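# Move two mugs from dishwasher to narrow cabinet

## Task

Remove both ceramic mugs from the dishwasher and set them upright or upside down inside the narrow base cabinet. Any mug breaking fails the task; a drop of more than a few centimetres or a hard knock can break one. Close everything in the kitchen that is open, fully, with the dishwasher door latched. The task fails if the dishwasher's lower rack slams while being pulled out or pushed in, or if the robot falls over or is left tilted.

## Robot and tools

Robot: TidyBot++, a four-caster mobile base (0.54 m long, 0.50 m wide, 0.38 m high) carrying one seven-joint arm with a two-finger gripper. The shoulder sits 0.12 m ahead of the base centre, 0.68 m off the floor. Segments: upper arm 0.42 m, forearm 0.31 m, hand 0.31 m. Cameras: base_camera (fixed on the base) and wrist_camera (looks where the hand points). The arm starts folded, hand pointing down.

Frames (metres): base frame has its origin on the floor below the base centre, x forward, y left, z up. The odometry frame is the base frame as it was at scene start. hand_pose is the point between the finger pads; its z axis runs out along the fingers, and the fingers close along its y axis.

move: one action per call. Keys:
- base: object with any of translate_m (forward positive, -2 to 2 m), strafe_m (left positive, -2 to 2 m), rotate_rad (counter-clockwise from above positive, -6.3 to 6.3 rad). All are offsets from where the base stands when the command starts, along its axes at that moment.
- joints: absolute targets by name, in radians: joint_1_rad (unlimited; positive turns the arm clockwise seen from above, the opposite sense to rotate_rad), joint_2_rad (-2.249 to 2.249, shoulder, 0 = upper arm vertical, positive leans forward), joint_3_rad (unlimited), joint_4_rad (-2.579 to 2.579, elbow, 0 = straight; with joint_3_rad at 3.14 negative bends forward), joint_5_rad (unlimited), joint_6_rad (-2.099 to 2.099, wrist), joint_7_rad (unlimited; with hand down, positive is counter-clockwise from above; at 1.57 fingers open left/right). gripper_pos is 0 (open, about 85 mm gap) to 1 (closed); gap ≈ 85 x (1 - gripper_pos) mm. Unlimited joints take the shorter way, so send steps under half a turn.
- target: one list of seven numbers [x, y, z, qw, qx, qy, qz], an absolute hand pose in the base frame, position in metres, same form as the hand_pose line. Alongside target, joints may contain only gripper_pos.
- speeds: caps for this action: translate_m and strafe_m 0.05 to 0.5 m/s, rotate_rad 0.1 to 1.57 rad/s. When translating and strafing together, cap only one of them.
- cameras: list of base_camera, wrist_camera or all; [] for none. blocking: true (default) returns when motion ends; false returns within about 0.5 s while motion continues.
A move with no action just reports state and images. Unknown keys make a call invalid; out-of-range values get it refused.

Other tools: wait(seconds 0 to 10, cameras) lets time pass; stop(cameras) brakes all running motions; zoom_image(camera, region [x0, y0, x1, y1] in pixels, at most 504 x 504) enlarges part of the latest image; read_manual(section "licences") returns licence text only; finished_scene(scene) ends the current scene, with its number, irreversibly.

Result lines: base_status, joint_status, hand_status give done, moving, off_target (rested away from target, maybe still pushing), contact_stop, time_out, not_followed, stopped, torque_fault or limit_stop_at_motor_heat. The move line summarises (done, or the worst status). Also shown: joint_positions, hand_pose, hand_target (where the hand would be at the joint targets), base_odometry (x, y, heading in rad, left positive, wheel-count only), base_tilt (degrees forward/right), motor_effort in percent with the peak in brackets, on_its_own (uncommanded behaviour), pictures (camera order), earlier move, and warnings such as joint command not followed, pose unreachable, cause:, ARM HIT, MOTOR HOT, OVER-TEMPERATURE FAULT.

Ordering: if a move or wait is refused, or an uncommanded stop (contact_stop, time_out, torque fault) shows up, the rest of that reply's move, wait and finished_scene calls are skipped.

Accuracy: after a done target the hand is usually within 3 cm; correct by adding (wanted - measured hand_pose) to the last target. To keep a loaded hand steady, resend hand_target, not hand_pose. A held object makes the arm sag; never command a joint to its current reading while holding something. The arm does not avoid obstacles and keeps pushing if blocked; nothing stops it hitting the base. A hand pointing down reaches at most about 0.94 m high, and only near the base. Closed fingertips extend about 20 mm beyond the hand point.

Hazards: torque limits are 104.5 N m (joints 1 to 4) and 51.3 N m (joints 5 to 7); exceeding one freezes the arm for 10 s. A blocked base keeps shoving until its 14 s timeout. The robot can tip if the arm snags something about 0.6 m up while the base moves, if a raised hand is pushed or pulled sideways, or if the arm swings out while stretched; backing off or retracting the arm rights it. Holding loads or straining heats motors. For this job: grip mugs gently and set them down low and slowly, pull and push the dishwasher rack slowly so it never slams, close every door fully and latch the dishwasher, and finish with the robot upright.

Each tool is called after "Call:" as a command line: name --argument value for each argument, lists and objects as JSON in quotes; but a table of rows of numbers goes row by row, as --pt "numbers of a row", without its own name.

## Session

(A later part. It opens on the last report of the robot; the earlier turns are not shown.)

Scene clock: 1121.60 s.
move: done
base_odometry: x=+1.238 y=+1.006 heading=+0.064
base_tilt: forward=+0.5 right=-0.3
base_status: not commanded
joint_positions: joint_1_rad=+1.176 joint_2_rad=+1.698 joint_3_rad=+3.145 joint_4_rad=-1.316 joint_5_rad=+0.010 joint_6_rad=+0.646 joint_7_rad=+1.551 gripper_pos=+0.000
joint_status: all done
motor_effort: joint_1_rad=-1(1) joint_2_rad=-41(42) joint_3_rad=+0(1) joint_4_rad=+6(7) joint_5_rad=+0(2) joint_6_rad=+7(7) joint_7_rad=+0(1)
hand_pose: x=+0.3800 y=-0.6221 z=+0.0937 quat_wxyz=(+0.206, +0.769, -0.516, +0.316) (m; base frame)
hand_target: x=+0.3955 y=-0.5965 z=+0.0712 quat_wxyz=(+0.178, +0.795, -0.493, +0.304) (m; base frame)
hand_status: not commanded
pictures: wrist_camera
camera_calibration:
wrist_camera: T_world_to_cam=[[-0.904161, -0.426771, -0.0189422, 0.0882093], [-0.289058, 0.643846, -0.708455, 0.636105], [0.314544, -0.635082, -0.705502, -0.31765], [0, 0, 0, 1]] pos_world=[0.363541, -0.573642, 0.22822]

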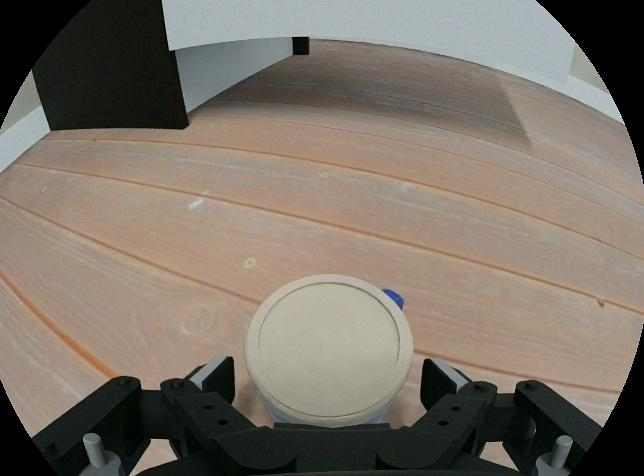

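Call:
move --joints '{"joint_2_rad": 1.79, "joint_4_rad": -1.212, "joint_6_rad": 0.525}' --cameras '["wrist_camera"]'

Scene clock: 1125.23 s.
move: done
base_odometry: x=+1.238 y=+1.006 heading=+0.064
base_tilt: forward=+0.6 right=-0.3
base_status: not commanded
joint_positions: joint_1_rad=+1.176 joint_2_rad=+1.765 joint_3_rad=+3.145 joint_4_rad=-1.228 joint_5_rad=+0.010 joint_6_rad=+0.581 joint_7_rad=+1.551 gripper_pos=+0.000
joint_status: all done
motor_effort: joint_1_rad=-1(1) joint_2_rad=-41(43) joint_3_rad=+0(1) joint_4_rad=+6(7) joint_5_rad=-1(2) joint_6_rad=+5(7) joint_7_rad=+0(0)
hand_pose: x=+0.3769 y=-0.6149 z=+0.0577 quat_wxyz=(+0.195, +0.775, -0.521, +0.299) (m; base frame)
hand_target: x=+0.3892 y=-0.5867 z=+0.0339 quat_wxyz=(+0.166, +0.803, -0.498, +0.280) (m; base frame)
hand_status: not commanded
pictures: wrist_camera
camera_calibration:
wrist_camera: T_world_to_cam=[[-0.904509, -0.425975, -0.0202421, 0.0884437], [-0.301133, 0.671591, -0.676967, 0.62482], [0.301965, -0.606227, -0.735735, -0.3133], [0, 0, 0, 1]] pos_world=[0.362758, -0.57188, 0.194267]

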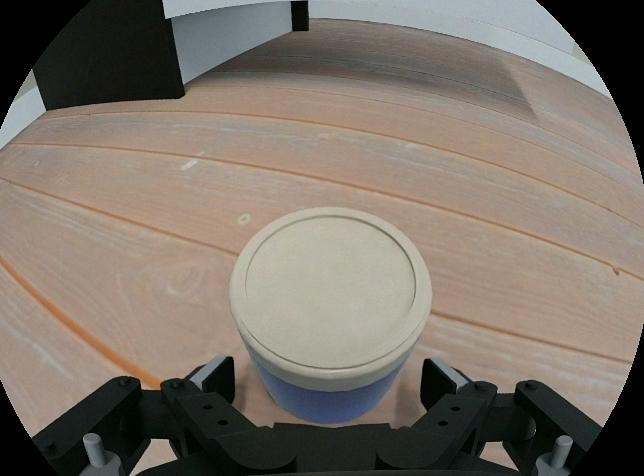

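Call:
move --joints '{"joint_4_rad": -1.168}' --cameras '["wrist_camera"]'

Scene clock: 1129.03 s.
move: done
base_odometry: x=+1.238 y=+1.006 heading=+0.064
base_tilt: forward=+0.5 right=-0.3
base_status: not commanded
joint_positions: joint_1_rad=+1.176 joint_2_rad=+1.767 joint_3_rad=+3.145 joint_4_rad=-1.182 joint_5_rad=+0.010 joint_6_rad=+0.577 joint_7_rad=+1.551 gripper_pos=+0.000
joint_status: all done
motor_effort: joint_1_rad=-1(1) joint_2_rad=-41(43) joint_3_rad=-1(1) joint_4_rad=+7(8) joint_5_rad=-1(2) joint_6_rad=+6(7) joint_7_rad=+0(1)
hand_pose: x=+0.3857 y=-0.6360 z=+0.0678 quat_wxyz=(+0.206, +0.769, -0.517, +0.314) (m; base frame)
hand_target: x=+0.3988 y=-0.6090 z=+0.0447 quat_wxyz=(+0.178, +0.797, -0.494, +0.297) (m; base frame)
hand_status: not commanded
pictures: wrist_camera
camera_calibration:
wrist_camera: T_world_to_cam=[[-0.904169, -0.42678, -0.0183629, 0.0869256], [-0.290424, 0.645675, -0.706228, 0.629962], [0.31326, -0.633216, -0.707747, -0.344735], [0, 0, 0, 1]] pos_world=[0.369544, -0.587945, 0.202508]

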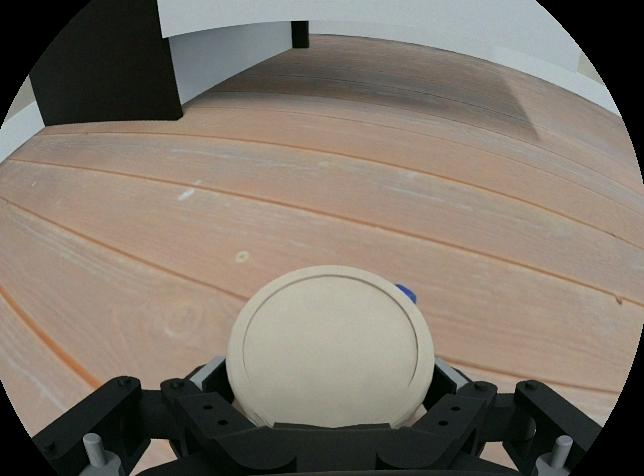

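Call:
move --joints '{"gripper_pos": 0.3}' --cameras '["wrist_camera"]'

Scene clock: 1132.23 s.
move: off_target
base_odometry: x=+1.238 y=+1.006 heading=+0.064
base_tilt: forward=+0.5 right=-0.3
base_status: not commanded
joint_positions: joint_1_rad=+1.176 joint_2_rad=+1.765 joint_3_rad=+3.145 joint_4_rad=-1.180 joint_5_rad=+0.010 joint_6_rad=+0.576 joint_7_rad=+1.551 gripper_pos=+0.124
joint_status: gripper_pos off_target (ended at +0.124, target +0.300)
motor_effort: joint_1_rad=-1(1) joint_2_rad=-39(44) joint_3_rad=-1(1) joint_4_rad=+6(8) joint_5_rad=+0(3) joint_6_rad=+5(8) joint_7_rad=+0(0)
hand_pose: x=+0.3863 y=-0.6374 z=+0.0691 quat_wxyz=(+0.206, +0.769, -0.516, +0.315) (m; base frame)
hand_target: x=+0.3988 y=-0.6090 z=+0.0447 quat_wxyz=(+0.178, +0.797, -0.494, +0.297) (m; base frame)
hand_status: not commanded
pictures: wrist_camera
camera_calibration:
wrist_camera: T_world_to_cam=[[-0.90405, -0.427035, -0.0182742, 0.0867191], [-0.290161, 0.644553, -0.70736, 0.63114], [0.313846, -0.634187, -0.706617, -0.345752], [0, 0, 0, 1]] pos_world=[0.370044, -0.589042, 0.203713]

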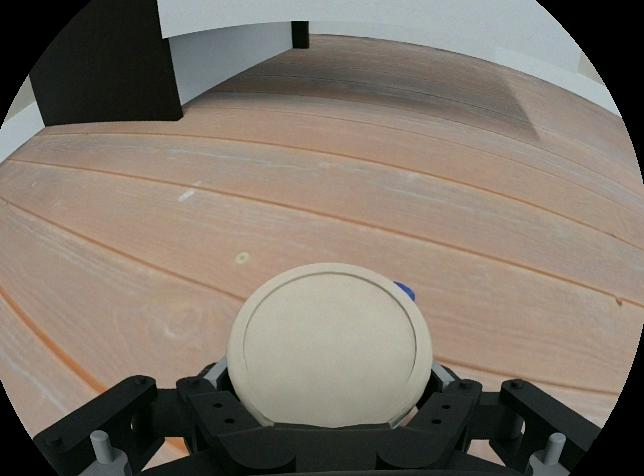

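Call:
move --joints '{"gripper_pos": 0.45}' --cameras '[]'

Call:
move --joints '{"joint_2_rad": 1.70, "joint_4_rad": -1.20}' --cameras '["wrist_camera"]'

Scene clock: 1134.73 s.
move: off_target
base_odometry: x=+1.238 y=+1.006 heading=+0.064
base_tilt: forward=+0.5 right=-0.2
base_status: not commanded
joint_positions: joint_1_rad=+1.176 joint_2_rad=+1.765 joint_3_rad=+3.145 joint_4_rad=-1.180 joint_5_rad=+0.010 joint_6_rad=+0.576 joint_7_rad=+1.551 gripper_pos=+0.124
joint_status: gripper_pos off_target (ended at +0.124, target +0.450)
motor_effort: joint_1_rad=-1(1) joint_2_rad=-39(40) joint_3_rad=-1(1) joint_4_rad=+6(7) joint_5_rad=-3(3) joint_6_rad=+5(6) joint_7_rad=+0(0)
hand_pose: x=+0.3863 y=-0.6374 z=+0.0691 quat_wxyz=(+0.206, +0.769, -0.516, +0.315) (m; base frame)
hand_target: x=+0.3988 y=-0.6090 z=+0.0447 quat_wxyz=(+0.178, +0.797, -0.494, +0.297) (m; base frame)
hand_status: not commanded
pictures: none
No camera images: "cameras" was empty.

Scene clock: 1135.80 s.
move: done
base_odometry: x=+1.238 y=+1.006 heading=+0.064
base_tilt: forward=+0.5 right=-0.3
base_status: not commanded
joint_positions: joint_1_rad=+1.176 joint_2_rad=+1.724 joint_3_rad=+3.145 joint_4_rad=-1.201 joint_5_rad=+0.010 joint_6_rad=+0.559 joint_7_rad=+1.551 gripper_pos=+0.124
joint_status: all done
motor_effort: joint_1_rad=-1(1) joint_2_rad=-46(46) joint_3_rad=-1(1) joint_4_rad=+9(10) joint_5_rad=-2(2) joint_6_rad=+7(9) joint_7_rad=+0(0)
hand_pose: x=+0.3901 y=-0.6466 z=+0.0880 quat_wxyz=(+0.207, +0.769, -0.516, +0.316) (m; base frame)
hand_target: x=+0.4138 y=-0.6436 z=+0.0980 quat_wxyz=(+0.193, +0.789, -0.488, +0.320) (m; base frame)
hand_status: not commanded
pictures: wrist_camera
camera_calibration:
wrist_camera: T_world_to_cam=[[-0.9041, -0.426948, -0.0178704, 0.0865383], [-0.289345, 0.642417, -0.709633, 0.650014], [0.314457, -0.636409, -0.704345, -0.341301], [0, 0, 0, 1]] pos_world=[0.373642, -0.59784, 0.222424]

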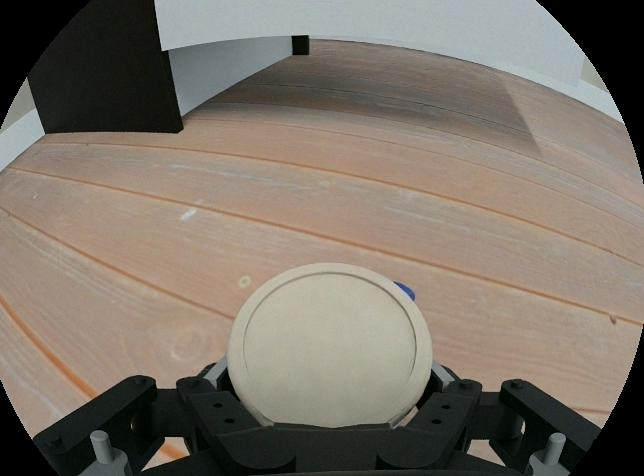

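Call:
move --joints '{"joint_2_rad": 1.54, "joint_4_rad": -1.494, "joint_6_rad": 0.74}' --cameras '[]'

Call:
move --joints '{"joint_2_rad": 1.30, "joint_4_rad": -1.77, "joint_6_rad": 0.77}' --cameras '[]'

Call:
move --joints '{"joint_2_rad": 1.045, "joint_4_rad": -2.025, "joint_6_rad": 0.78}' --cameras '["wrist_camera"]'

Scene clock: 1177.50 s.
move: done
base_odometry: x=+1.238 y=+1.006 heading=+0.064
base_tilt: forward=+0.5 right=-0.3
base_status: not commanded
joint_positions: joint_1_rad=+1.176 joint_2_rad=+1.562 joint_3_rad=+3.145 joint_4_rad=-1.483 joint_5_rad=+0.010 joint_6_rad=+0.670 joint_7_rad=+1.551 gripper_pos=+0.124
joint_status: all done
motor_effort: joint_1_rad=-1(1) joint_2_rad=-44(46) joint_3_rad=-1(1) joint_4_rad=+7(9) joint_5_rad=+0(2) joint_6_rad=+8(9) joint_7_rad=+0(1)
hand_pose: x=+0.3770 y=-0.6149 z=+0.1483 quat_wxyz=(+0.204, +0.770, -0.517, +0.313) (m; base frame)
hand_target: x=+0.4099 y=-0.6225 z=+0.1761 quat_wxyz=(+0.207, +0.775, -0.480, +0.355) (m; base frame)
hand_status: not commanded
pictures: none
No camera images: "cameras" was empty.

Scene clock: 1178.87 s.
move: done
base_odometry: x=+1.238 y=+1.006 heading=+0.064
base_tilt: forward=+0.5 right=-0.4
base_status: not commanded
joint_positions: joint_1_rad=+1.176 joint_2_rad=+1.315 joint_3_rad=+3.145 joint_4_rad=-1.759 joint_5_rad=+0.010 joint_6_rad=+0.702 joint_7_rad=+1.551 gripper_pos=+0.124
joint_status: all done
motor_effort: joint_1_rad=-1(1) joint_2_rad=-42(46) joint_3_rad=-1(1) joint_4_rad=+6(7) joint_5_rad=-1(2) joint_6_rad=+8(9) joint_7_rad=+0(1)
hand_pose: x=+0.3684 y=-0.5945 z=+0.2509 quat_wxyz=(+0.205, +0.769, -0.517, +0.314) (m; base frame)
hand_target: x=+0.3995 y=-0.5968 z=+0.2733 quat_wxyz=(+0.204, +0.776, -0.481, +0.354) (m; base frame)
hand_status: not commanded
pictures: none
No camera images: "cameras" was empty.

Scene clock: 1180.20 s.
move: done
base_odometry: x=+1.238 y=+1.006 heading=+0.064
base_tilt: forward=+0.5 right=-0.4
base_status: not commanded
joint_positions: joint_1_rad=+1.176 joint_2_rad=+1.060 joint_3_rad=+3.145 joint_4_rad=-2.014 joint_5_rad=+0.010 joint_6_rad=+0.712 joint_7_rad=+1.551 gripper_pos=+0.124
joint_status: all done
motor_effort: joint_1_rad=-1(1) joint_2_rad=-39(44) joint_3_rad=-1(1) joint_4_rad=+6(7) joint_5_rad=-1(2) joint_6_rad=+8(9) joint_7_rad=+1(1)
hand_pose: x=+0.3539 y=-0.5598 z=+0.3525 quat_wxyz=(+0.208, +0.767, -0.517, +0.318) (m; base frame)
hand_target: x=+0.3841 y=-0.5605 z=+0.3743 quat_wxyz=(+0.206, +0.774, -0.480, +0.358) (m; base frame)
hand_status: not commanded
pictures: wrist_camera
camera_calibration:
wrist_camera: T_world_to_cam=[[-0.90494, -0.425081, -0.0197117, 0.0975673], [-0.285259, 0.640347, -0.71315, 0.770187], [0.315769, -0.639736, -0.700734, -0.091958], [0, 0, 0, 1]] pos_world=[0.337033, -0.510541, 0.486744]

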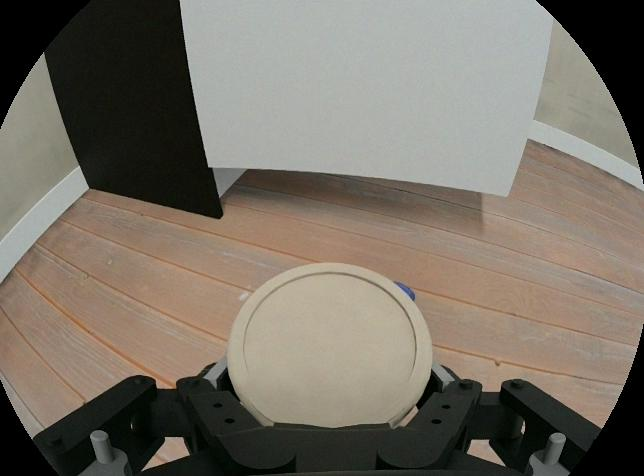

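Call:
move --joints '{"joint_2_rad": 0.61, "joint_4_rad": -2.2, "joint_6_rad": 0.42}' --cameras '[]'

Call:
move --joints '{"joint_2_rad": 0.175, "joint_4_rad": -2.33, "joint_6_rad": 0.123}' --cameras '["wrist_camera"]'

Scene clock: 1185.53 s.
move: done
base_odometry: x=+1.238 y=+1.006 heading=+0.064
base_tilt: forward=+0.5 right=-0.3
base_status: not commanded
joint_positions: joint_1_rad=+1.176 joint_2_rad=+0.634 joint_3_rad=+3.145 joint_4_rad=-2.196 joint_5_rad=+0.010 joint_6_rad=+0.465 joint_7_rad=+1.551 gripper_pos=+0.124
joint_status: all done
motor_effort: joint_1_rad=-1(1) joint_2_rad=-32(41) joint_3_rad=+0(1) joint_4_rad=+10(12) joint_5_rad=+0(3) joint_6_rad=+8(9) joint_7_rad=+0(1)
hand_pose: x=+0.3368 y=-0.5202 z=+0.4994 quat_wxyz=(+0.208, +0.767, -0.517, +0.317) (m; base frame)
hand_target: x=+0.3510 y=-0.5048 z=+0.5018 quat_wxyz=(+0.193, +0.791, -0.489, +0.311) (m; base frame)
hand_status: not commanded
pictures: none
No camera images: "cameras" was empty.

Scene clock: 1187.17 s.
move: done
base_odometry: x=+1.238 y=+1.006 heading=+0.064
base_tilt: forward=+0.5 right=-0.3
base_status: not commanded
joint_positions: joint_1_rad=+1.176 joint_2_rad=+0.200 joint_3_rad=+3.145 joint_4_rad=-2.330 joint_5_rad=+0.010 joint_6_rad=+0.168 joint_7_rad=+1.551 gripper_pos=+0.124
joint_status: all done
motor_effort: joint_1_rad=+0(1) joint_2_rad=-22(34) joint_3_rad=+0(1) joint_4_rad=+16(16) joint_5_rad=-1(2) joint_6_rad=+8(9) joint_7_rad=+0(1)
hand_pose: x=+0.3051 y=-0.4459 z=+0.6157 quat_wxyz=(+0.210, +0.766, -0.518, +0.317) (m; base frame)
hand_target: x=+0.3115 y=-0.4336 z=+0.6175 quat_wxyz=(+0.207, +0.789, -0.489, +0.307) (m; base frame)
hand_status: not commanded
pictures: wrist_camera
camera_calibration:
wrist_camera: T_world_to_cam=[[-0.906548, -0.421765, -0.0169123, 0.107216], [-0.284556, 0.64024, -0.713527, 0.871014], [0.311769, -0.642034, -0.700423, 0.180658], [0, 0, 0, 1]] pos_world=[0.288725, -0.396449, 0.749842]

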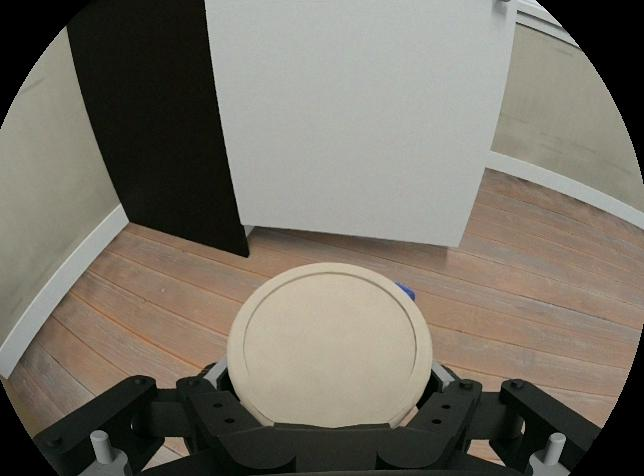

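Call:
move --joints '{"joint_1_rad": 0.6}' --cameras '[]'

Call:
move --joints '{"joint_1_rad": -0.06}' --cameras '["base_camera", "wrist_camera"]'

Scene clock: 1197.13 s.
move: done
base_odometry: x=+1.238 y=+1.006 heading=+0.064
base_tilt: forward=+0.6 right=-0.3
base_status: not commanded
joint_positions: joint_1_rad=+0.622 joint_2_rad=+0.200 joint_3_rad=+3.145 joint_4_rad=-2.330 joint_5_rad=+0.010 joint_6_rad=+0.165 joint_7_rad=+1.551 gripper_pos=+0.124
joint_status: all done
motor_effort: joint_1_rad=-1(2) joint_2_rad=-23(23) joint_3_rad=+0(1) joint_4_rad=+16(16) joint_5_rad=-1(2) joint_6_rad=+8(9) joint_7_rad=+0(1)
hand_pose: x=+0.5111 y=-0.2811 z=+0.6150 quat_wxyz=(+0.114, +0.879, -0.289, +0.361) (m; base frame)
hand_target: x=+0.5132 y=-0.2639 z=+0.6175 quat_wxyz=(+0.113, +0.894, -0.251, +0.353) (m; base frame)
hand_status: not commanded
pictures: none
No camera images: "cameras" was empty.

Scene clock: 1199.03 s.
move: done
base_odometry: x=+1.238 y=+1.006 heading=+0.064
base_tilt: forward=+0.6 right=-0.3
base_status: not commanded
joint_positions: joint_1_rad=-0.038 joint_2_rad=+0.200 joint_3_rad=+3.145 joint_4_rad=-2.330 joint_5_rad=+0.010 joint_6_rad=+0.165 joint_7_rad=+1.551 gripper_pos=+0.124
joint_status: all done
motor_effort: joint_1_rad=-1(3) joint_2_rad=-22(23) joint_3_rad=+0(1) joint_4_rad=+16(16) joint_5_rad=-2(2) joint_6_rad=+8(9) joint_7_rad=+0(1)
hand_pose: x=+0.6011 y=+0.0183 z=+0.6150 quat_wxyz=(-0.009, +0.925, +0.012, +0.379) (m; base frame)
hand_target: x=+0.5922 y=+0.0332 z=+0.6175 quat_wxyz=(-0.007, +0.927, +0.052, +0.370) (m; base frame)
hand_status: not commanded
pictures: base_camera, wrist_camera
camera_calibration:
wrist_camera: T_world_to_cam=[[0.0780115, -0.996808, -0.0169958, -0.0098563], [-0.701631, -0.0427835, -0.711255, 0.919314], [0.708257, 0.0674108, -0.702728, 0.136086], [0, 0, 0, 1]] pos_world=[0.549404, 0.0203329, 0.749331]

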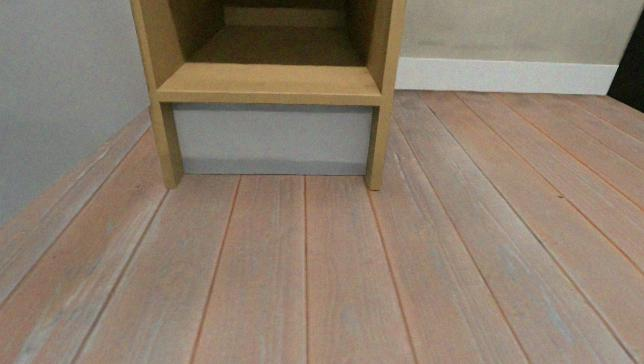

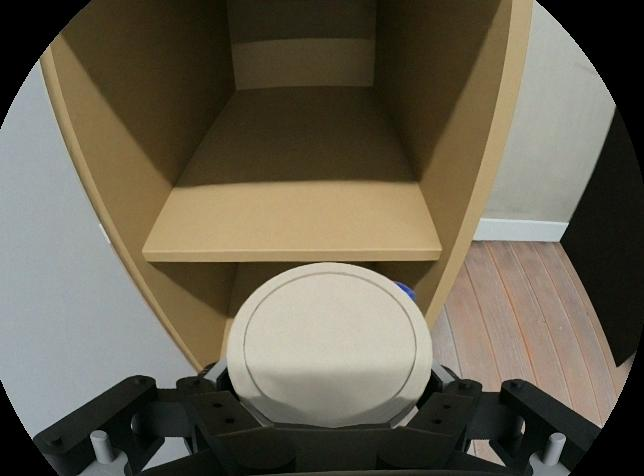

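Call:
zoom_image --camera "wrist_camera" --region '[120, 160, 460, 300]'

Scaled by 1.482.

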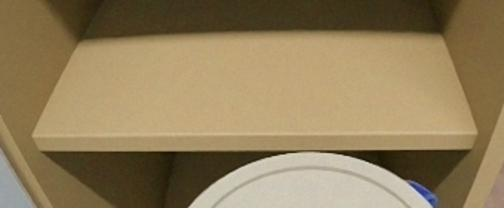

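Call:
move --joints '{"joint_1_rad": -0.088, "joint_2_rad": 0.135, "joint_4_rad": -2.282, "joint_6_rad": 0.05}' --cameras '[]'

Call:
move --joints '{"joint_2_rad": 0.31, "joint_4_rad": -2.055, "joint_6_rad": -0.022}' --cameras '["wrist_camera"]'

Scene clock: 1240.93 s.
move: done
base_odometry: x=+1.238 y=+1.006 heading=+0.064
base_tilt: forward=+0.5 right=-0.3
base_status: not commanded
joint_positions: joint_1_rad=-0.067 joint_2_rad=+0.159 joint_3_rad=+3.145 joint_4_rad=-2.308 joint_5_rad=+0.010 joint_6_rad=+0.088 joint_7_rad=+1.551 gripper_pos=+0.124
joint_status: all done
motor_effort: joint_1_rad=-1(2) joint_2_rad=-22(24) joint_3_rad=+0(1) joint_4_rad=+17(18) joint_5_rad=-2(2) joint_6_rad=+8(9) joint_7_rad=+0(1)
hand_pose: x=+0.5958 y=+0.0317 z=+0.6263 quat_wxyz=(-0.014, +0.928, +0.025, +0.372) (m; base frame)
hand_target: x=+0.5995 y=+0.0452 z=+0.6408 quat_wxyz=(-0.009, +0.924, +0.064, +0.377) (m; base frame)
hand_status: not commanded
pictures: none
No camera images: "cameras" was empty.

Scene clock: 1242.27 s.
move: done
base_odometry: x=+1.238 y=+1.006 heading=+0.064
base_tilt: forward=+0.6 right=-0.3
base_status: not commanded
joint_positions: joint_1_rad=-0.067 joint_2_rad=+0.302 joint_3_rad=+3.145 joint_4_rad=-2.090 joint_5_rad=+0.010 joint_6_rad=+0.022 joint_7_rad=+1.551 gripper_pos=+0.124
joint_status: all done
motor_effort: joint_1_rad=-1(1) joint_2_rad=-28(29) joint_3_rad=+0(0) joint_4_rad=+18(18) joint_5_rad=-1(2) joint_6_rad=+9(9) joint_7_rad=+0(1)
hand_pose: x=+0.6743 y=+0.0365 z=+0.6302 quat_wxyz=(-0.013, +0.926, +0.025, +0.376) (m; base frame)
hand_target: x=+0.6787 y=+0.0501 z=+0.6315 quat_wxyz=(-0.006, +0.927, +0.063, +0.368) (m; base frame)
hand_status: not commanded
pictures: wrist_camera
camera_calibration:
wrist_camera: T_world_to_cam=[[0.105864, -0.994255, -0.0158065, -0.016788], [-0.704315, -0.0637527, -0.707019, 0.982159], [0.701949, 0.0859809, -0.707018, 0.0999528], [0, 0, 0, 1]] pos_world=[0.623365, 0.0373297, 0.764808]

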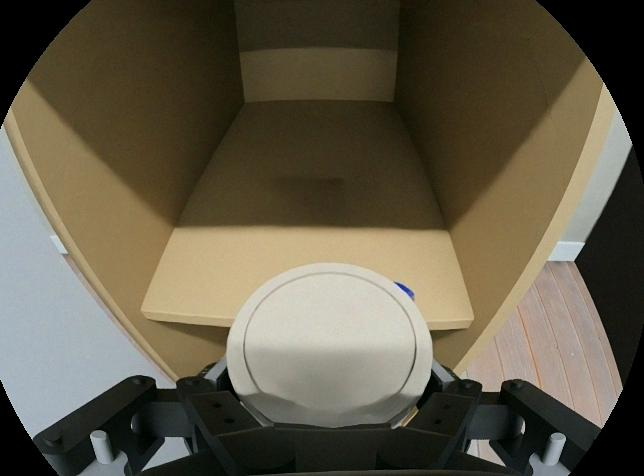

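Call:
zoom_image --camera "wrist_camera" --region '[110, 220, 510, 400]'

Scaled by 1.260.

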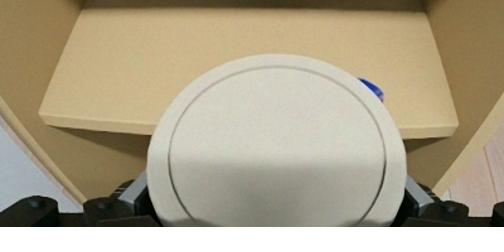

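Call:
move --joints '{"joint_2_rad": 0.445, "joint_4_rad": -1.828, "joint_6_rad": -0.112}' --cameras '[]'

Call:
move --joints '{"joint_2_rad": 0.578, "joint_4_rad": -1.587, "joint_6_rad": -0.221}' --cameras '["wrist_camera"]'

Scene clock: 1268.10 s.
move: done
base_odometry: x=+1.238 y=+1.006 heading=+0.064
base_tilt: forward=+0.6 right=-0.4
base_status: not commanded
joint_positions: joint_1_rad=-0.067 joint_2_rad=+0.435 joint_3_rad=+3.145 joint_4_rad=-1.864 joint_5_rad=+0.010 joint_6_rad=-0.068 joint_7_rad=+1.551 gripper_pos=+0.124
joint_status: all done
motor_effort: joint_1_rad=-1(1) joint_2_rad=-34(35) joint_3_rad=+0(1) joint_4_rad=+19(19) joint_5_rad=-1(3) joint_6_rad=+9(9) joint_7_rad=+0(0)
hand_pose: x=+0.7473 y=+0.0410 z=+0.6314 quat_wxyz=(-0.013, +0.926, +0.025, +0.377) (m; base frame)
hand_target: x=+0.7516 y=+0.0540 z=+0.6323 quat_wxyz=(-0.003, +0.927, +0.062, +0.370) (m; base frame)
hand_status: not commanded
pictures: none
No camera images: "cameras" was empty.

Scene clock: 1269.43 s.
move: done
base_odometry: x=+1.238 y=+1.006 heading=+0.064
base_tilt: forward=+0.5 right=-0.3
base_status: not commanded
joint_positions: joint_1_rad=-0.067 joint_2_rad=+0.569 joint_3_rad=+3.145 joint_4_rad=-1.625 joint_5_rad=+0.010 joint_6_rad=-0.177 joint_7_rad=+1.551 gripper_pos=+0.124
joint_status: all done
motor_effort: joint_1_rad=-1(1) joint_2_rad=-39(41) joint_3_rad=+0(1) joint_4_rad=+20(21) joint_5_rad=-2(2) joint_6_rad=+8(9) joint_7_rad=+0(1)
hand_pose: x=+0.8165 y=+0.0451 z=+0.6298 quat_wxyz=(-0.012, +0.926, +0.025, +0.376) (m; base frame)
hand_target: x=+0.8207 y=+0.0571 z=+0.6318 quat_wxyz=(+0.002, +0.927, +0.059, +0.369) (m; base frame)
hand_status: not commanded
pictures: wrist_camera
camera_calibration:
wrist_camera: T_world_to_cam=[[0.10474, -0.994407, -0.0135483, -0.0237496], [-0.704345, -0.0645567, -0.706916, 1.08251], [0.702088, 0.0835851, -0.707168, -0.000734555], [0, 0, 0, 1]] pos_world=[0.765467, 0.0463282, 0.764405]

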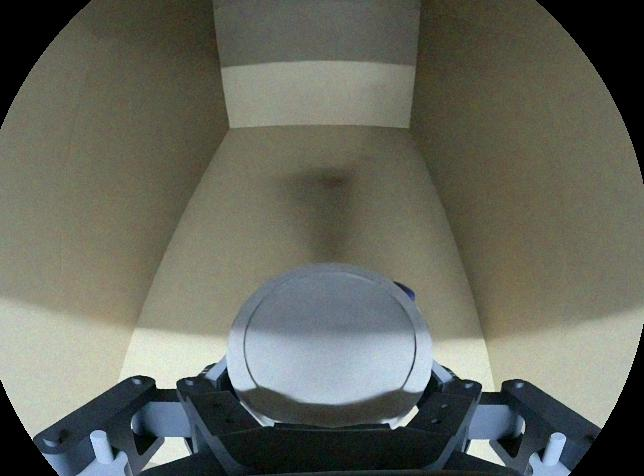

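Call:
move --joints '{"joint_2_rad": 0.684, "joint_4_rad": -1.382, "joint_6_rad": -0.32}' --cameras '["wrist_camera"]'

Scene clock: 1272.63 s.
move: done
base_odometry: x=+1.238 y=+1.006 heading=+0.064
base_tilt: forward=+0.5 right=-0.3
base_status: not commanded
joint_positions: joint_1_rad=-0.067 joint_2_rad=+0.674 joint_3_rad=+3.145 joint_4_rad=-1.421 joint_5_rad=+0.010 joint_6_rad=-0.276 joint_7_rad=+1.551 gripper_pos=+0.124
joint_status: all done
motor_effort: joint_1_rad=-1(2) joint_2_rad=-44(45) joint_3_rad=+0(1) joint_4_rad=+20(22) joint_5_rad=-1(2) joint_6_rad=+8(10) joint_7_rad=+0(1)
hand_pose: x=+0.8692 y=+0.0483 z=+0.6299 quat_wxyz=(-0.012, +0.926, +0.025, +0.376) (m; base frame)
hand_target: x=+0.8728 y=+0.0591 z=+0.6323 quat_wxyz=(+0.005, +0.927, +0.056, +0.370) (m; base frame)
hand_status: not commanded
pictures: wrist_camera
camera_calibration:
wrist_camera: T_world_to_cam=[[0.1041, -0.994486, -0.0126571, -0.0261521], [-0.704527, -0.0647534, -0.706717, 1.11999], [0.702, 0.0824865, -0.707383, -0.0377216], [0, 0, 0, 1]] pos_world=[0.818268, 0.049627, 0.764503]

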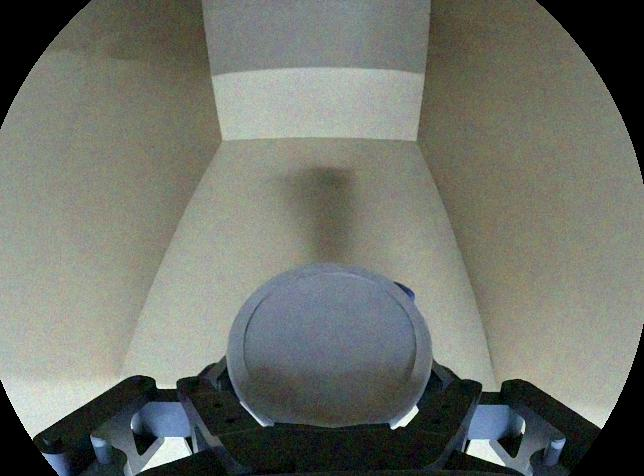

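Call:
move --joints '{"joint_2_rad": 0.708, "joint_4_rad": -1.425, "joint_6_rad": -0.161}' --cameras '[]'

Scene clock: 1283.07 s.
move: done
base_odometry: x=+1.238 y=+1.006 heading=+0.064
base_tilt: forward=+0.5 right=-0.3
base_status: not commanded
joint_positions: joint_1_rad=-0.067 joint_2_rad=+0.700 joint_3_rad=+3.145 joint_4_rad=-1.438 joint_5_rad=+0.010 joint_6_rad=-0.191 joint_7_rad=+1.551 gripper_pos=+0.124
joint_status: all done
motor_effort: joint_1_rad=-1(1) joint_2_rad=-44(46) joint_3_rad=+0(1) joint_4_rad=+20(22) joint_5_rad=-1(2) joint_6_rad=+9(9) joint_7_rad=+0(1)
hand_pose: x=+0.8796 y=+0.0493 z=+0.6205 quat_wxyz=(-0.013, +0.918, +0.025, +0.395) (m; base frame)
hand_target: x=+0.8893 y=+0.0648 z=+0.6280 quat_wxyz=(-0.002, +0.909, +0.059, +0.412) (m; base frame)
hand_status: not commanded
pictures: none
No camera images: "cameras" was empty.

Call:
move --joints '{"joint_2_rad": 0.728, "joint_4_rad": -1.4485}' --cameras '["wrist_camera"]'

Scene clock: 1286.97 s.
move: done
base_odometry: x=+1.238 y=+1.006 heading=+0.064
base_tilt: forward=+0.5 right=-0.3
base_status: not commanded
joint_positions: joint_1_rad=-0.067 joint_2_rad=+0.722 joint_3_rad=+3.145 joint_4_rad=-1.455 joint_5_rad=+0.010 joint_6_rad=-0.191 joint_7_rad=+1.551 gripper_pos=+0.124
joint_status: all done
motor_effort: joint_1_rad=-1(1) joint_2_rad=-44(46) joint_3_rad=+0(1) joint_4_rad=+20(22) joint_5_rad=-1(2) joint_6_rad=+8(9) joint_7_rad=+0(0)
hand_pose: x=+0.8713 y=+0.0487 z=+0.5957 quat_wxyz=(-0.012, +0.926, +0.025, +0.377) (m; base frame)
hand_target: x=+0.8790 y=+0.0639 z=+0.6011 quat_wxyz=(-0.001, +0.918, +0.060, +0.392) (m; base frame)
hand_status: not commanded
pictures: wrist_camera
camera_calibration:
wrist_camera: T_world_to_cam=[[0.104981, -0.99439, -0.012945, -0.0269894], [-0.702605, -0.0649516, -0.708609, 1.09686], [0.703793, 0.0834857, -0.705482, -0.0661721], [0, 0, 0, 1]] pos_world=[0.820064, 0.0499292, 0.730213]

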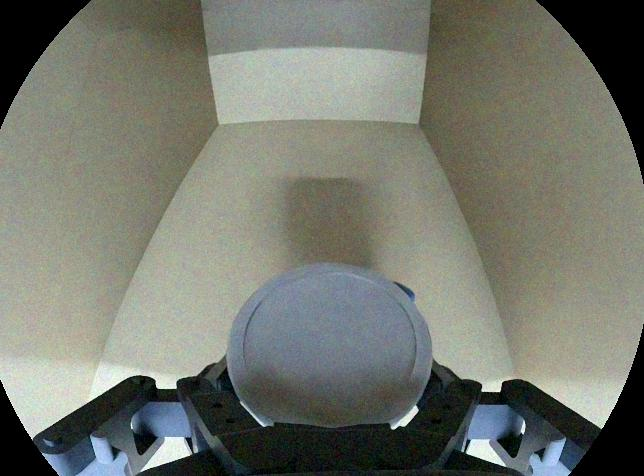

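Call:
move --joints '{"joint_2_rad": 0.742, "joint_4_rad": -1.459, "joint_6_rad": -0.13}' --cameras '[]'

Scene clock: 1290.23 s.
move: done
base_odometry: x=+1.238 y=+1.006 heading=+0.064
base_tilt: forward=+0.5 right=-0.3
base_status: not commanded
joint_positions: joint_1_rad=-0.067 joint_2_rad=+0.733 joint_3_rad=+3.145 joint_4_rad=-1.463 joint_5_rad=+0.010 joint_6_rad=-0.176 joint_7_rad=+1.551 gripper_pos=+0.124
joint_status: all done
motor_effort: joint_1_rad=-1(1) joint_2_rad=-44(45) joint_3_rad=+0(1) joint_4_rad=+20(21) joint_5_rad=-1(2) joint_6_rad=+8(9) joint_7_rad=+0(1)
hand_pose: x=+0.8707 y=+0.0487 z=+0.5872 quat_wxyz=(-0.012, +0.926, +0.025, +0.375) (m; base frame)
hand_target: x=+0.8802 y=+0.0649 z=+0.5923 quat_wxyz=(-0.002, +0.917, +0.060, +0.395) (m; base frame)
hand_status: not commanded
pictures: none
No camera images: "cameras" was empty.

Call:
move --joints '{"joint_2_rad": 0.755, "joint_4_rad": -1.468, "joint_6_rad": -0.108}' --cameras '[]'

Call:
move --joints '{"joint_2_rad": 0.767, "joint_4_rad": -1.477, "joint_6_rad": -0.09}' --cameras '["wrist_camera"]'

Scene clock: 1293.67 s.
move: done
base_odometry: x=+1.238 y=+1.006 heading=+0.064
base_tilt: forward=+0.6 right=-0.3
base_status: not commanded
joint_positions: joint_1_rad=-0.067 joint_2_rad=+0.741 joint_3_rad=+3.145 joint_4_rad=-1.470 joint_5_rad=+0.011 joint_6_rad=-0.162 joint_7_rad=+1.551 gripper_pos=+0.124
joint_status: all done
motor_effort: joint_1_rad=-1(1) joint_2_rad=-41(45) joint_3_rad=-1(1) joint_4_rad=+18(20) joint_5_rad=-1(3) joint_6_rad=+7(9) joint_7_rad=+0(0)
hand_pose: x=+0.8699 y=+0.0487 z=+0.5805 quat_wxyz=(-0.012, +0.927, +0.025, +0.375) (m; base frame)
hand_target: x=+0.8800 y=+0.0655 z=+0.5830 quat_wxyz=(-0.003, +0.917, +0.061, +0.394) (m; base frame)
hand_status: not commanded
pictures: none
No camera images: "cameras" was empty.

Scene clock: 1294.20 s.
move: done
base_odometry: x=+1.238 y=+1.006 heading=+0.064
base_tilt: forward=+0.6 right=-0.4
base_status: not commanded
joint_positions: joint_1_rad=-0.067 joint_2_rad=+0.743 joint_3_rad=+3.145 joint_4_rad=-1.473 joint_5_rad=+0.011 joint_6_rad=-0.148 joint_7_rad=+1.551 gripper_pos=+0.124
joint_status: all done
motor_effort: joint_1_rad=-1(1) joint_2_rad=-42(42) joint_3_rad=+0(1) joint_4_rad=+18(18) joint_5_rad=-1(2) joint_6_rad=+7(8) joint_7_rad=+0(0)
hand_pose: x=+0.8715 y=+0.0489 z=+0.5804 quat_wxyz=(-0.012, +0.925, +0.025, +0.379) (m; base frame)
hand_target: x=+0.8789 y=+0.0659 z=+0.5736 quat_wxyz=(-0.004, +0.917, +0.061, +0.393) (m; base frame)
hand_status: not commanded
pictures: wrist_camera
camera_calibration:
wrist_camera: T_world_to_cam=[[0.105663, -0.994322, -0.0126184, -0.0278527], [-0.699925, -0.0653531, -0.71122, 1.08537], [0.706357, 0.0839819, -0.702856, -0.0808956], [0, 0, 0, 1]] pos_world=[0.819759, 0.0500313, 0.714725]

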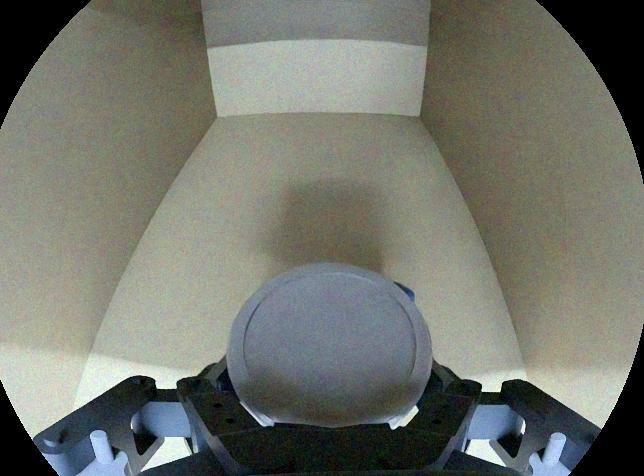

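Call:
move --joints '{"joint_2_rad": 0.785, "joint_6_rad": -0.09}' --cameras '["wrist_camera"]'

Scene clock: 1301.17 s.
move: off_target
base_odometry: x=+1.238 y=+1.006 heading=+0.064
base_tilt: forward=+0.6 right=-0.3
base_status: not commanded
joint_positions: joint_1_rad=-0.067 joint_2_rad=+0.745 joint_3_rad=+3.145 joint_4_rad=-1.473 joint_5_rad=+0.011 joint_6_rad=-0.144 joint_7_rad=+1.551 gripper_pos=+0.124
joint_status: joint_2_rad off_target (ended at +0.745, target +0.785); the others done
motor_effort: joint_1_rad=-1(1) joint_2_rad=-39(41) joint_3_rad=-1(1) joint_4_rad=+16(18) joint_5_rad=-1(2) joint_6_rad=+6(8) joint_7_rad=+0(0)
hand_pose: x=+0.8722 y=+0.0489 z=+0.5802 quat_wxyz=(-0.012, +0.925, +0.025, +0.380) (m; base frame)
hand_target: x=+0.8769 y=+0.0657 z=+0.5599 quat_wxyz=(-0.004, +0.921, +0.062, +0.385) (m; base frame)
hand_status: not commanded
pictures: wrist_camera
camera_calibration:
wrist_camera: T_world_to_cam=[[0.105834, -0.994305, -0.0125033, -0.028121], [-0.698149, -0.0653456, -0.712964, 1.08523], [0.708087, 0.084185, -0.701089, -0.0840728], [0, 0, 0, 1]] pos_world=[0.820157, 0.0500316, 0.714434]

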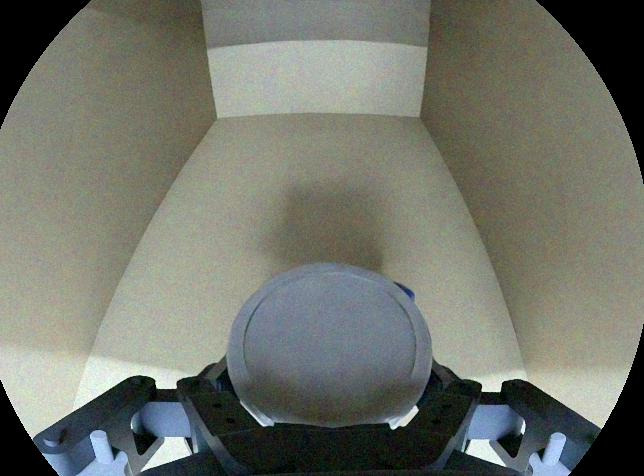

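Call:
move --joints '{"joint_2_rad": 0.762, "joint_6_rad": -0.10}' --cameras '[]'

Call:
move --joints '{"gripper_pos": 0.0}' --cameras '["wrist_camera"]'

Scene clock: 1305.07 s.
move: done
base_odometry: x=+1.238 y=+1.006 heading=+0.064
base_tilt: forward=+0.6 right=-0.3
base_status: not commanded
joint_positions: joint_1_rad=-0.067 joint_2_rad=+0.745 joint_3_rad=+3.145 joint_4_rad=-1.473 joint_5_rad=+0.011 joint_6_rad=-0.144 joint_7_rad=+1.551 gripper_pos=+0.124
joint_status: all done
motor_effort: joint_1_rad=-1(1) joint_2_rad=-40(40) joint_3_rad=-1(1) joint_4_rad=+17(18) joint_5_rad=-1(2) joint_6_rad=+6(8) joint_7_rad=+0(0)
hand_pose: x=+0.8723 y=+0.0489 z=+0.5803 quat_wxyz=(-0.012, +0.925, +0.025, +0.380) (m; base frame)
hand_target: x=+0.8773 y=+0.0655 z=+0.5752 quat_wxyz=(-0.004, +0.918, +0.061, +0.391) (m; base frame)
hand_status: not commanded
pictures: none
No camera images: "cameras" was empty.

Scene clock: 1305.87 s.
move: done
base_odometry: x=+1.238 y=+1.006 heading=+0.064
base_tilt: forward=+0.6 right=-0.3
base_status: not commanded
joint_positions: joint_1_rad=-0.067 joint_2_rad=+0.746 joint_3_rad=+3.145 joint_4_rad=-1.474 joint_5_rad=+0.011 joint_6_rad=-0.144 joint_7_rad=+1.551 gripper_pos=+0.000
joint_status: all done
motor_effort: joint_1_rad=-1(1) joint_2_rad=-40(43) joint_3_rad=+0(1) joint_4_rad=+17(19) joint_5_rad=-2(2) joint_6_rad=+6(8) joint_7_rad=+0(1)
hand_pose: x=+0.8719 y=+0.0489 z=+0.5793 quat_wxyz=(-0.012, +0.925, +0.026, +0.379) (m; base frame)
hand_target: x=+0.8773 y=+0.0655 z=+0.5752 quat_wxyz=(-0.004, +0.918, +0.061, +0.391) (m; base frame)
hand_status: not commanded
pictures: wrist_camera
camera_calibration:
wrist_camera: T_world_to_cam=[[0.105815, -0.994307, -0.0125126, -0.0280879], [-0.699204, -0.0654513, -0.71192, 1.08464], [0.707048, 0.0840809, -0.70215, -0.0828823], [0, 0, 0, 1]] pos_world=[0.819958, 0.0500318, 0.713628]

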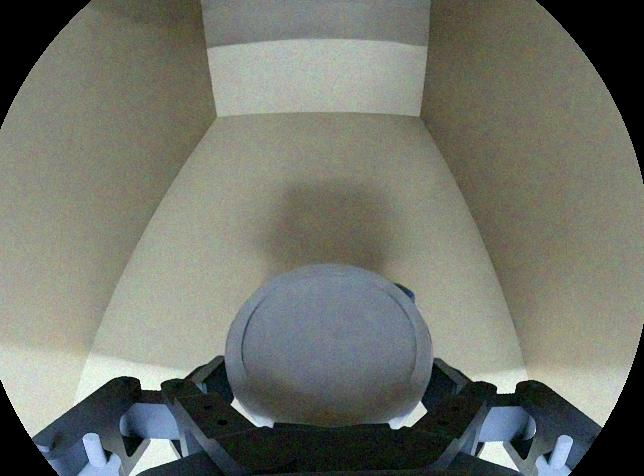

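Call:
move --joints '{"joint_2_rad": 0.66, "joint_4_rad": -1.55, "joint_6_rad": -0.2}' --cameras '["wrist_camera"]'

Call:
move --joints '{"joint_2_rad": 0.50, "joint_4_rad": -1.665, "joint_6_rad": -0.24}' --cameras '["wrist_camera"]'

Scene clock: 1315.33 s.
move: done
base_odometry: x=+1.238 y=+1.006 heading=+0.064
base_tilt: forward=+0.6 right=-0.3
base_status: not commanded
joint_positions: joint_1_rad=-0.067 joint_2_rad=+0.660 joint_3_rad=+3.145 joint_4_rad=-1.542 joint_5_rad=+0.011 joint_6_rad=-0.166 joint_7_rad=+1.551 gripper_pos=+0.000
joint_status: all done
motor_effort: joint_1_rad=-1(1) joint_2_rad=-38(43) joint_3_rad=+0(1) joint_4_rad=+18(18) joint_5_rad=+0(2) joint_6_rad=+6(7) joint_7_rad=+0(1)
hand_pose: x=+0.8470 y=+0.0472 z=+0.6060 quat_wxyz=(-0.012, +0.926, +0.025, +0.377) (m; base frame)
hand_target: x=+0.8350 y=+0.0590 z=+0.5952 quat_wxyz=(+0.001, +0.932, +0.060, +0.358) (m; base frame)
hand_status: not commanded
pictures: wrist_camera
camera_calibration:
wrist_camera: T_world_to_cam=[[0.105344, -0.994353, -0.0128215, -0.026266], [-0.702264, -0.0652582, -0.708919, 1.08688], [0.704079, 0.0836842, -0.705173, -0.0420639], [0, 0, 0, 1]] pos_world=[0.795663, 0.0483305, 0.740514]

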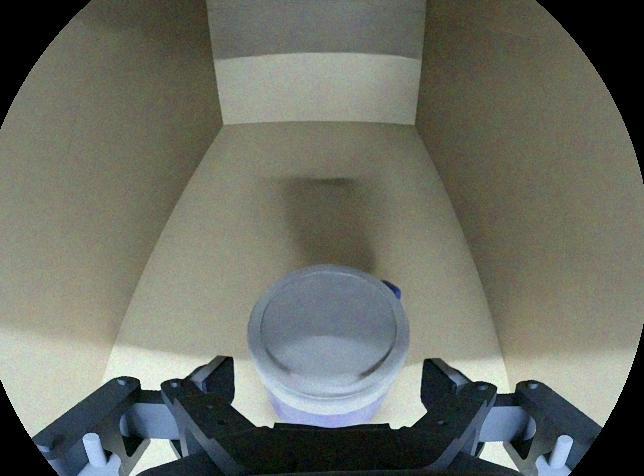

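Scene clock: 1316.70 s.
move: done
base_odometry: x=+1.238 y=+1.006 heading=+0.064
base_tilt: forward=+0.6 right=-0.3
base_status: not commanded
joint_positions: joint_1_rad=-0.067 joint_2_rad=+0.498 joint_3_rad=+3.145 joint_4_rad=-1.654 joint_5_rad=+0.011 joint_6_rad=-0.186 joint_7_rad=+1.551 gripper_pos=+0.000
joint_status: all done
motor_effort: joint_1_rad=-1(1) joint_2_rad=-34(41) joint_3_rad=+0(1) joint_4_rad=+17(18) joint_5_rad=-1(3) joint_6_rad=+7(7) joint_7_rad=+0(1)
hand_pose: x=+0.8055 y=+0.0444 z=+0.6631 quat_wxyz=(-0.013, +0.920, +0.025, +0.391) (m; base frame)
hand_target: x=+0.7883 y=+0.0538 z=+0.6447 quat_wxyz=(+0.002, +0.931, +0.059, +0.361) (m; base frame)
hand_status: not commanded
pictures: wrist_camera
camera_calibration:
wrist_camera: T_world_to_cam=[[0.105257, -0.994374, -0.0118747, -0.0244323], [-0.680866, -0.0633576, -0.729662, 1.09444], [0.724805, 0.0848869, -0.683705, -0.00330666], [0, 0, 0, 1]] pos_world=[0.750132, 0.0453267, 0.796017]

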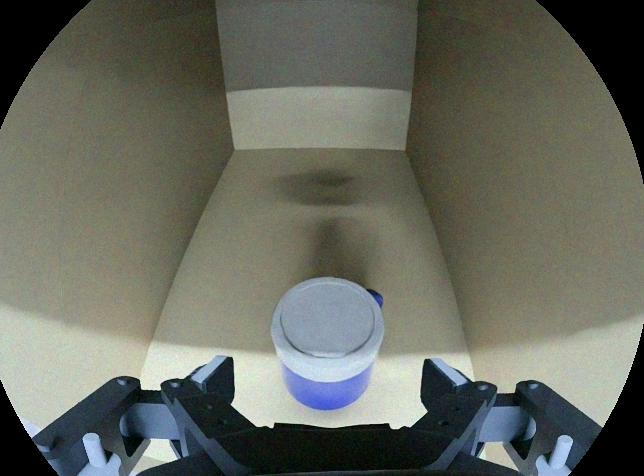

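Call:
move --base '{"translate_m": -0.2}' --speeds '{"translate_m": 0.2}' --cameras '["base_camera", "wrist_camera"]'

Scene clock: 1329.20 s.
move: done
base_odometry: x=+1.039 y=+0.993 heading=+0.064
base_tilt: forward=+0.5 right=-0.4
base_status: done
joint_positions: joint_1_rad=-0.070 joint_2_rad=+0.497 joint_3_rad=+3.145 joint_4_rad=-1.658 joint_5_rad=+0.011 joint_6_rad=-0.189 joint_7_rad=+1.551 gripper_pos=+0.000
joint_status: not commanded
motor_effort: joint_1_rad=-1(2) joint_2_rad=-34(37) joint_3_rad=+0(1) joint_4_rad=+18(19) joint_5_rad=-2(2) joint_6_rad=+6(7) joint_7_rad=+0(1)
hand_pose: x=+0.8031 y=+0.0466 z=+0.6611 quat_wxyz=(-0.013, +0.921, +0.027, +0.388) (m; base frame)
hand_target: x=+0.7883 y=+0.0538 z=+0.6447 quat_wxyz=(+0.002, +0.931, +0.059, +0.361) (m; base frame)
hand_status: not commanded
pictures: base_camera, wrist_camera
camera_calibration:
wrist_camera: T_world_to_cam=[[0.108639, -0.994007, -0.0121801, -0.024491], [-0.68483, -0.0659553, -0.725712, 1.09218], [0.720559, 0.0871819, -0.687891, 0.00289232], [0, 0, 0, 1]] pos_world=[0.748533, 0.0474386, 0.794298]

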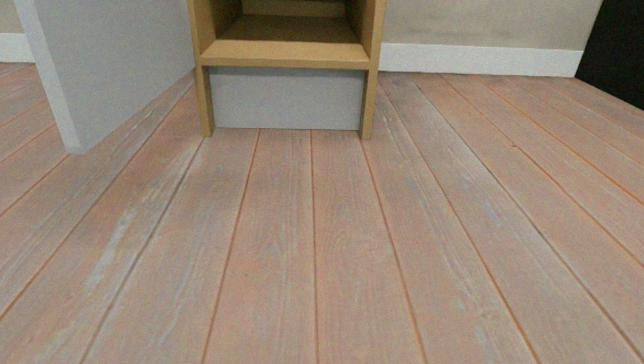

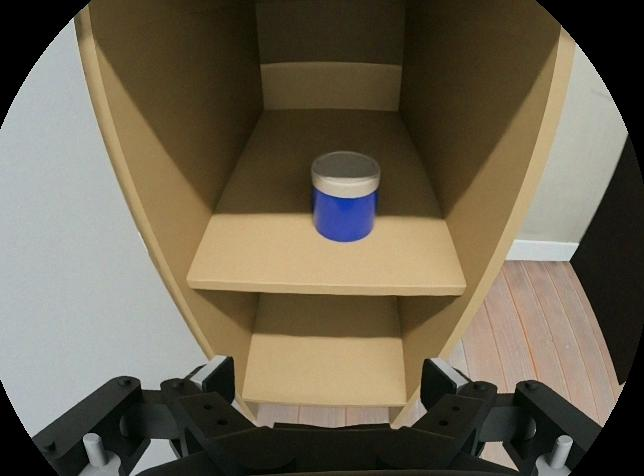

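Call:
move --joints '{"joint_1_rad": 0.0, "joint_2_rad": -0.3, "joint_4_rad": -2.44, "joint_6_rad": 0.4}' --cameras '[]'

Call:
move --base '{"rotate_rad": 1.577}' --speeds '{"rotate_rad": 0.8}' --cameras '["base_camera", "wrist_camera"]'

Scene clock: 1362.07 s.
move: done
base_odometry: x=+1.039 y=+0.993 heading=+0.064
base_tilt: forward=+0.5 right=-0.3
base_status: not commanded
joint_positions: joint_1_rad=-0.026 joint_2_rad=-0.285 joint_3_rad=+3.145 joint_4_rad=-2.429 joint_5_rad=+0.011 joint_6_rad=+0.338 joint_7_rad=+1.551 gripper_pos=+0.000
joint_status: all done
motor_effort: joint_1_rad=-1(2) joint_2_rad=-8(36) joint_3_rad=+1(1) joint_4_rad=+19(20) joint_5_rad=+0(2) joint_6_rad=+9(10) joint_7_rad=+0(1)
hand_pose: x=+0.5673 y=+0.0122 z=+0.8427 quat_wxyz=(-0.012, +0.785, +0.006, +0.619) (m; base frame)
hand_target: x=+0.5660 y=+0.0122 z=+0.8615 quat_wxyz=(+0.000, +0.764, +0.027, +0.644) (m; base frame)
hand_status: not commanded
pictures: none
No camera images: "cameras" was empty.

Scene clock: 1364.83 s.
move: done
base_odometry: x=+1.039 y=+0.993 heading=+1.641
base_tilt: forward=+0.6 right=-0.4
base_status: done
joint_positions: joint_1_rad=-0.020 joint_2_rad=-0.286 joint_3_rad=+3.145 joint_4_rad=-2.429 joint_5_rad=+0.011 joint_6_rad=+0.341 joint_7_rad=+1.551 gripper_pos=+0.000
joint_status: not commanded
motor_effort: joint_1_rad=-1(2) joint_2_rad=-9(9) joint_3_rad=+0(2) joint_4_rad=+19(20) joint_5_rad=-2(2) joint_6_rad=+8(10) joint_7_rad=+0(1)
hand_pose: x=+0.5675 y=+0.0098 z=+0.8434 quat_wxyz=(-0.010, +0.784, +0.004, +0.620) (m; base frame)
hand_target: x=+0.5660 y=+0.0122 z=+0.8615 quat_wxyz=(+0.000, +0.764, +0.027, +0.644) (m; base frame)
hand_status: not commanded
pictures: base_camera, wrist_camera
camera_calibration:
wrist_camera: T_world_to_cam=[[0.0653137, -0.997839, 0.0071163, -0.0249226], [-0.215869, -0.0210916, -0.976195, 1.00545], [0.974236, 0.0622227, -0.21678, -0.239753], [0, 0, 0, 1]] pos_world=[0.452248, 0.0112558, 0.929714]

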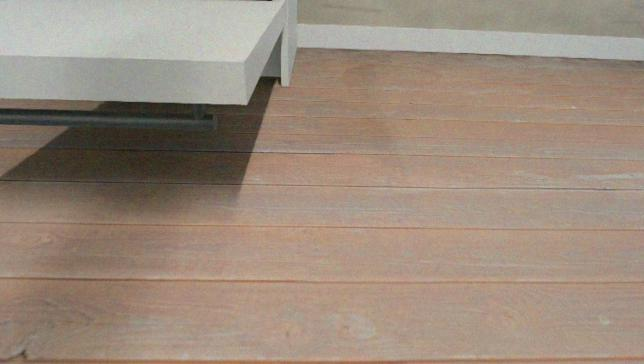

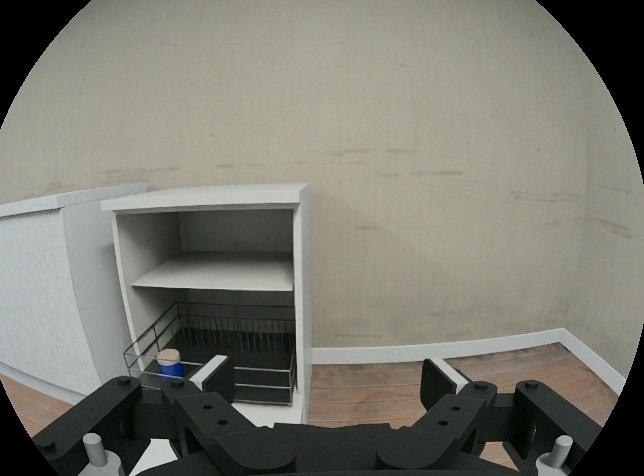

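Call:
move --base '{"strafe_m": 0.46, "translate_m": 0.2}' --speeds '{"translate_m": 0.3}' --cameras '["base_camera", "wrist_camera"]'

Scene clock: 1369.97 s.
move: done
base_odometry: x=+0.566 y=+1.161 heading=+1.641
base_tilt: forward=+0.5 right=-0.4
base_status: done
joint_positions: joint_1_rad=-0.020 joint_2_rad=-0.286 joint_3_rad=+3.145 joint_4_rad=-2.430 joint_5_rad=+0.011 joint_6_rad=+0.342 joint_7_rad=+1.551 gripper_pos=+0.000
joint_status: not commanded
motor_effort: joint_1_rad=-1(2) joint_2_rad=-8(9) joint_3_rad=+1(2) joint_4_rad=+19(20) joint_5_rad=-2(3) joint_6_rad=+9(10) joint_7_rad=+0(1)
hand_pose: x=+0.5673 y=+0.0097 z=+0.8437 quat_wxyz=(-0.010, +0.784, +0.004, +0.621) (m; base frame)
hand_target: x=+0.5660 y=+0.0122 z=+0.8615 quat_wxyz=(+0.000, +0.764, +0.027, +0.644) (m; base frame)
hand_status: not commanded
pictures: base_camera, wrist_camera
camera_calibration:
wrist_camera: T_world_to_cam=[[0.0650159, -0.997858, 0.00723994, -0.0249905], [-0.215069, -0.0210969, -0.976371, 1.0053], [0.974432, 0.0619226, -0.21598, -0.240357], [0, 0, 0, 1]] pos_world=[0.452046, 0.0111553, 0.929816]

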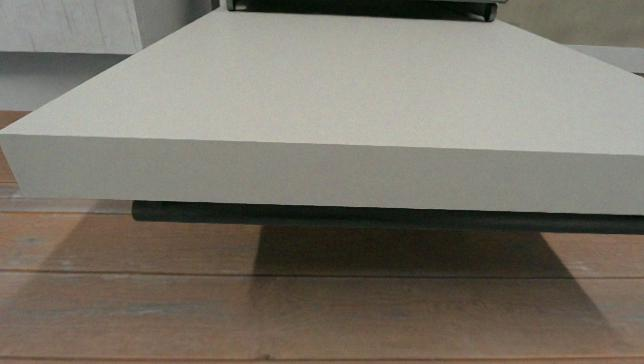

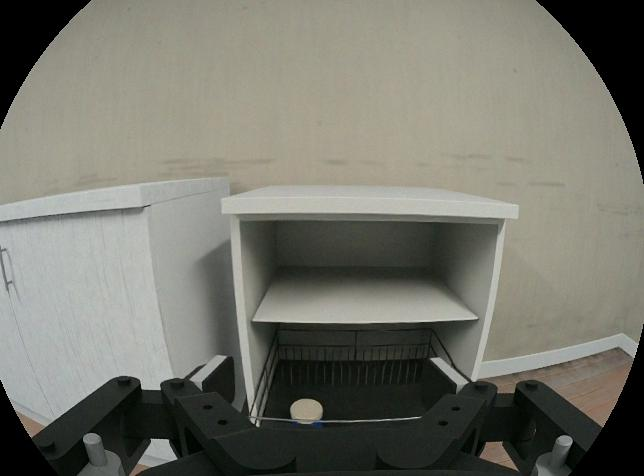

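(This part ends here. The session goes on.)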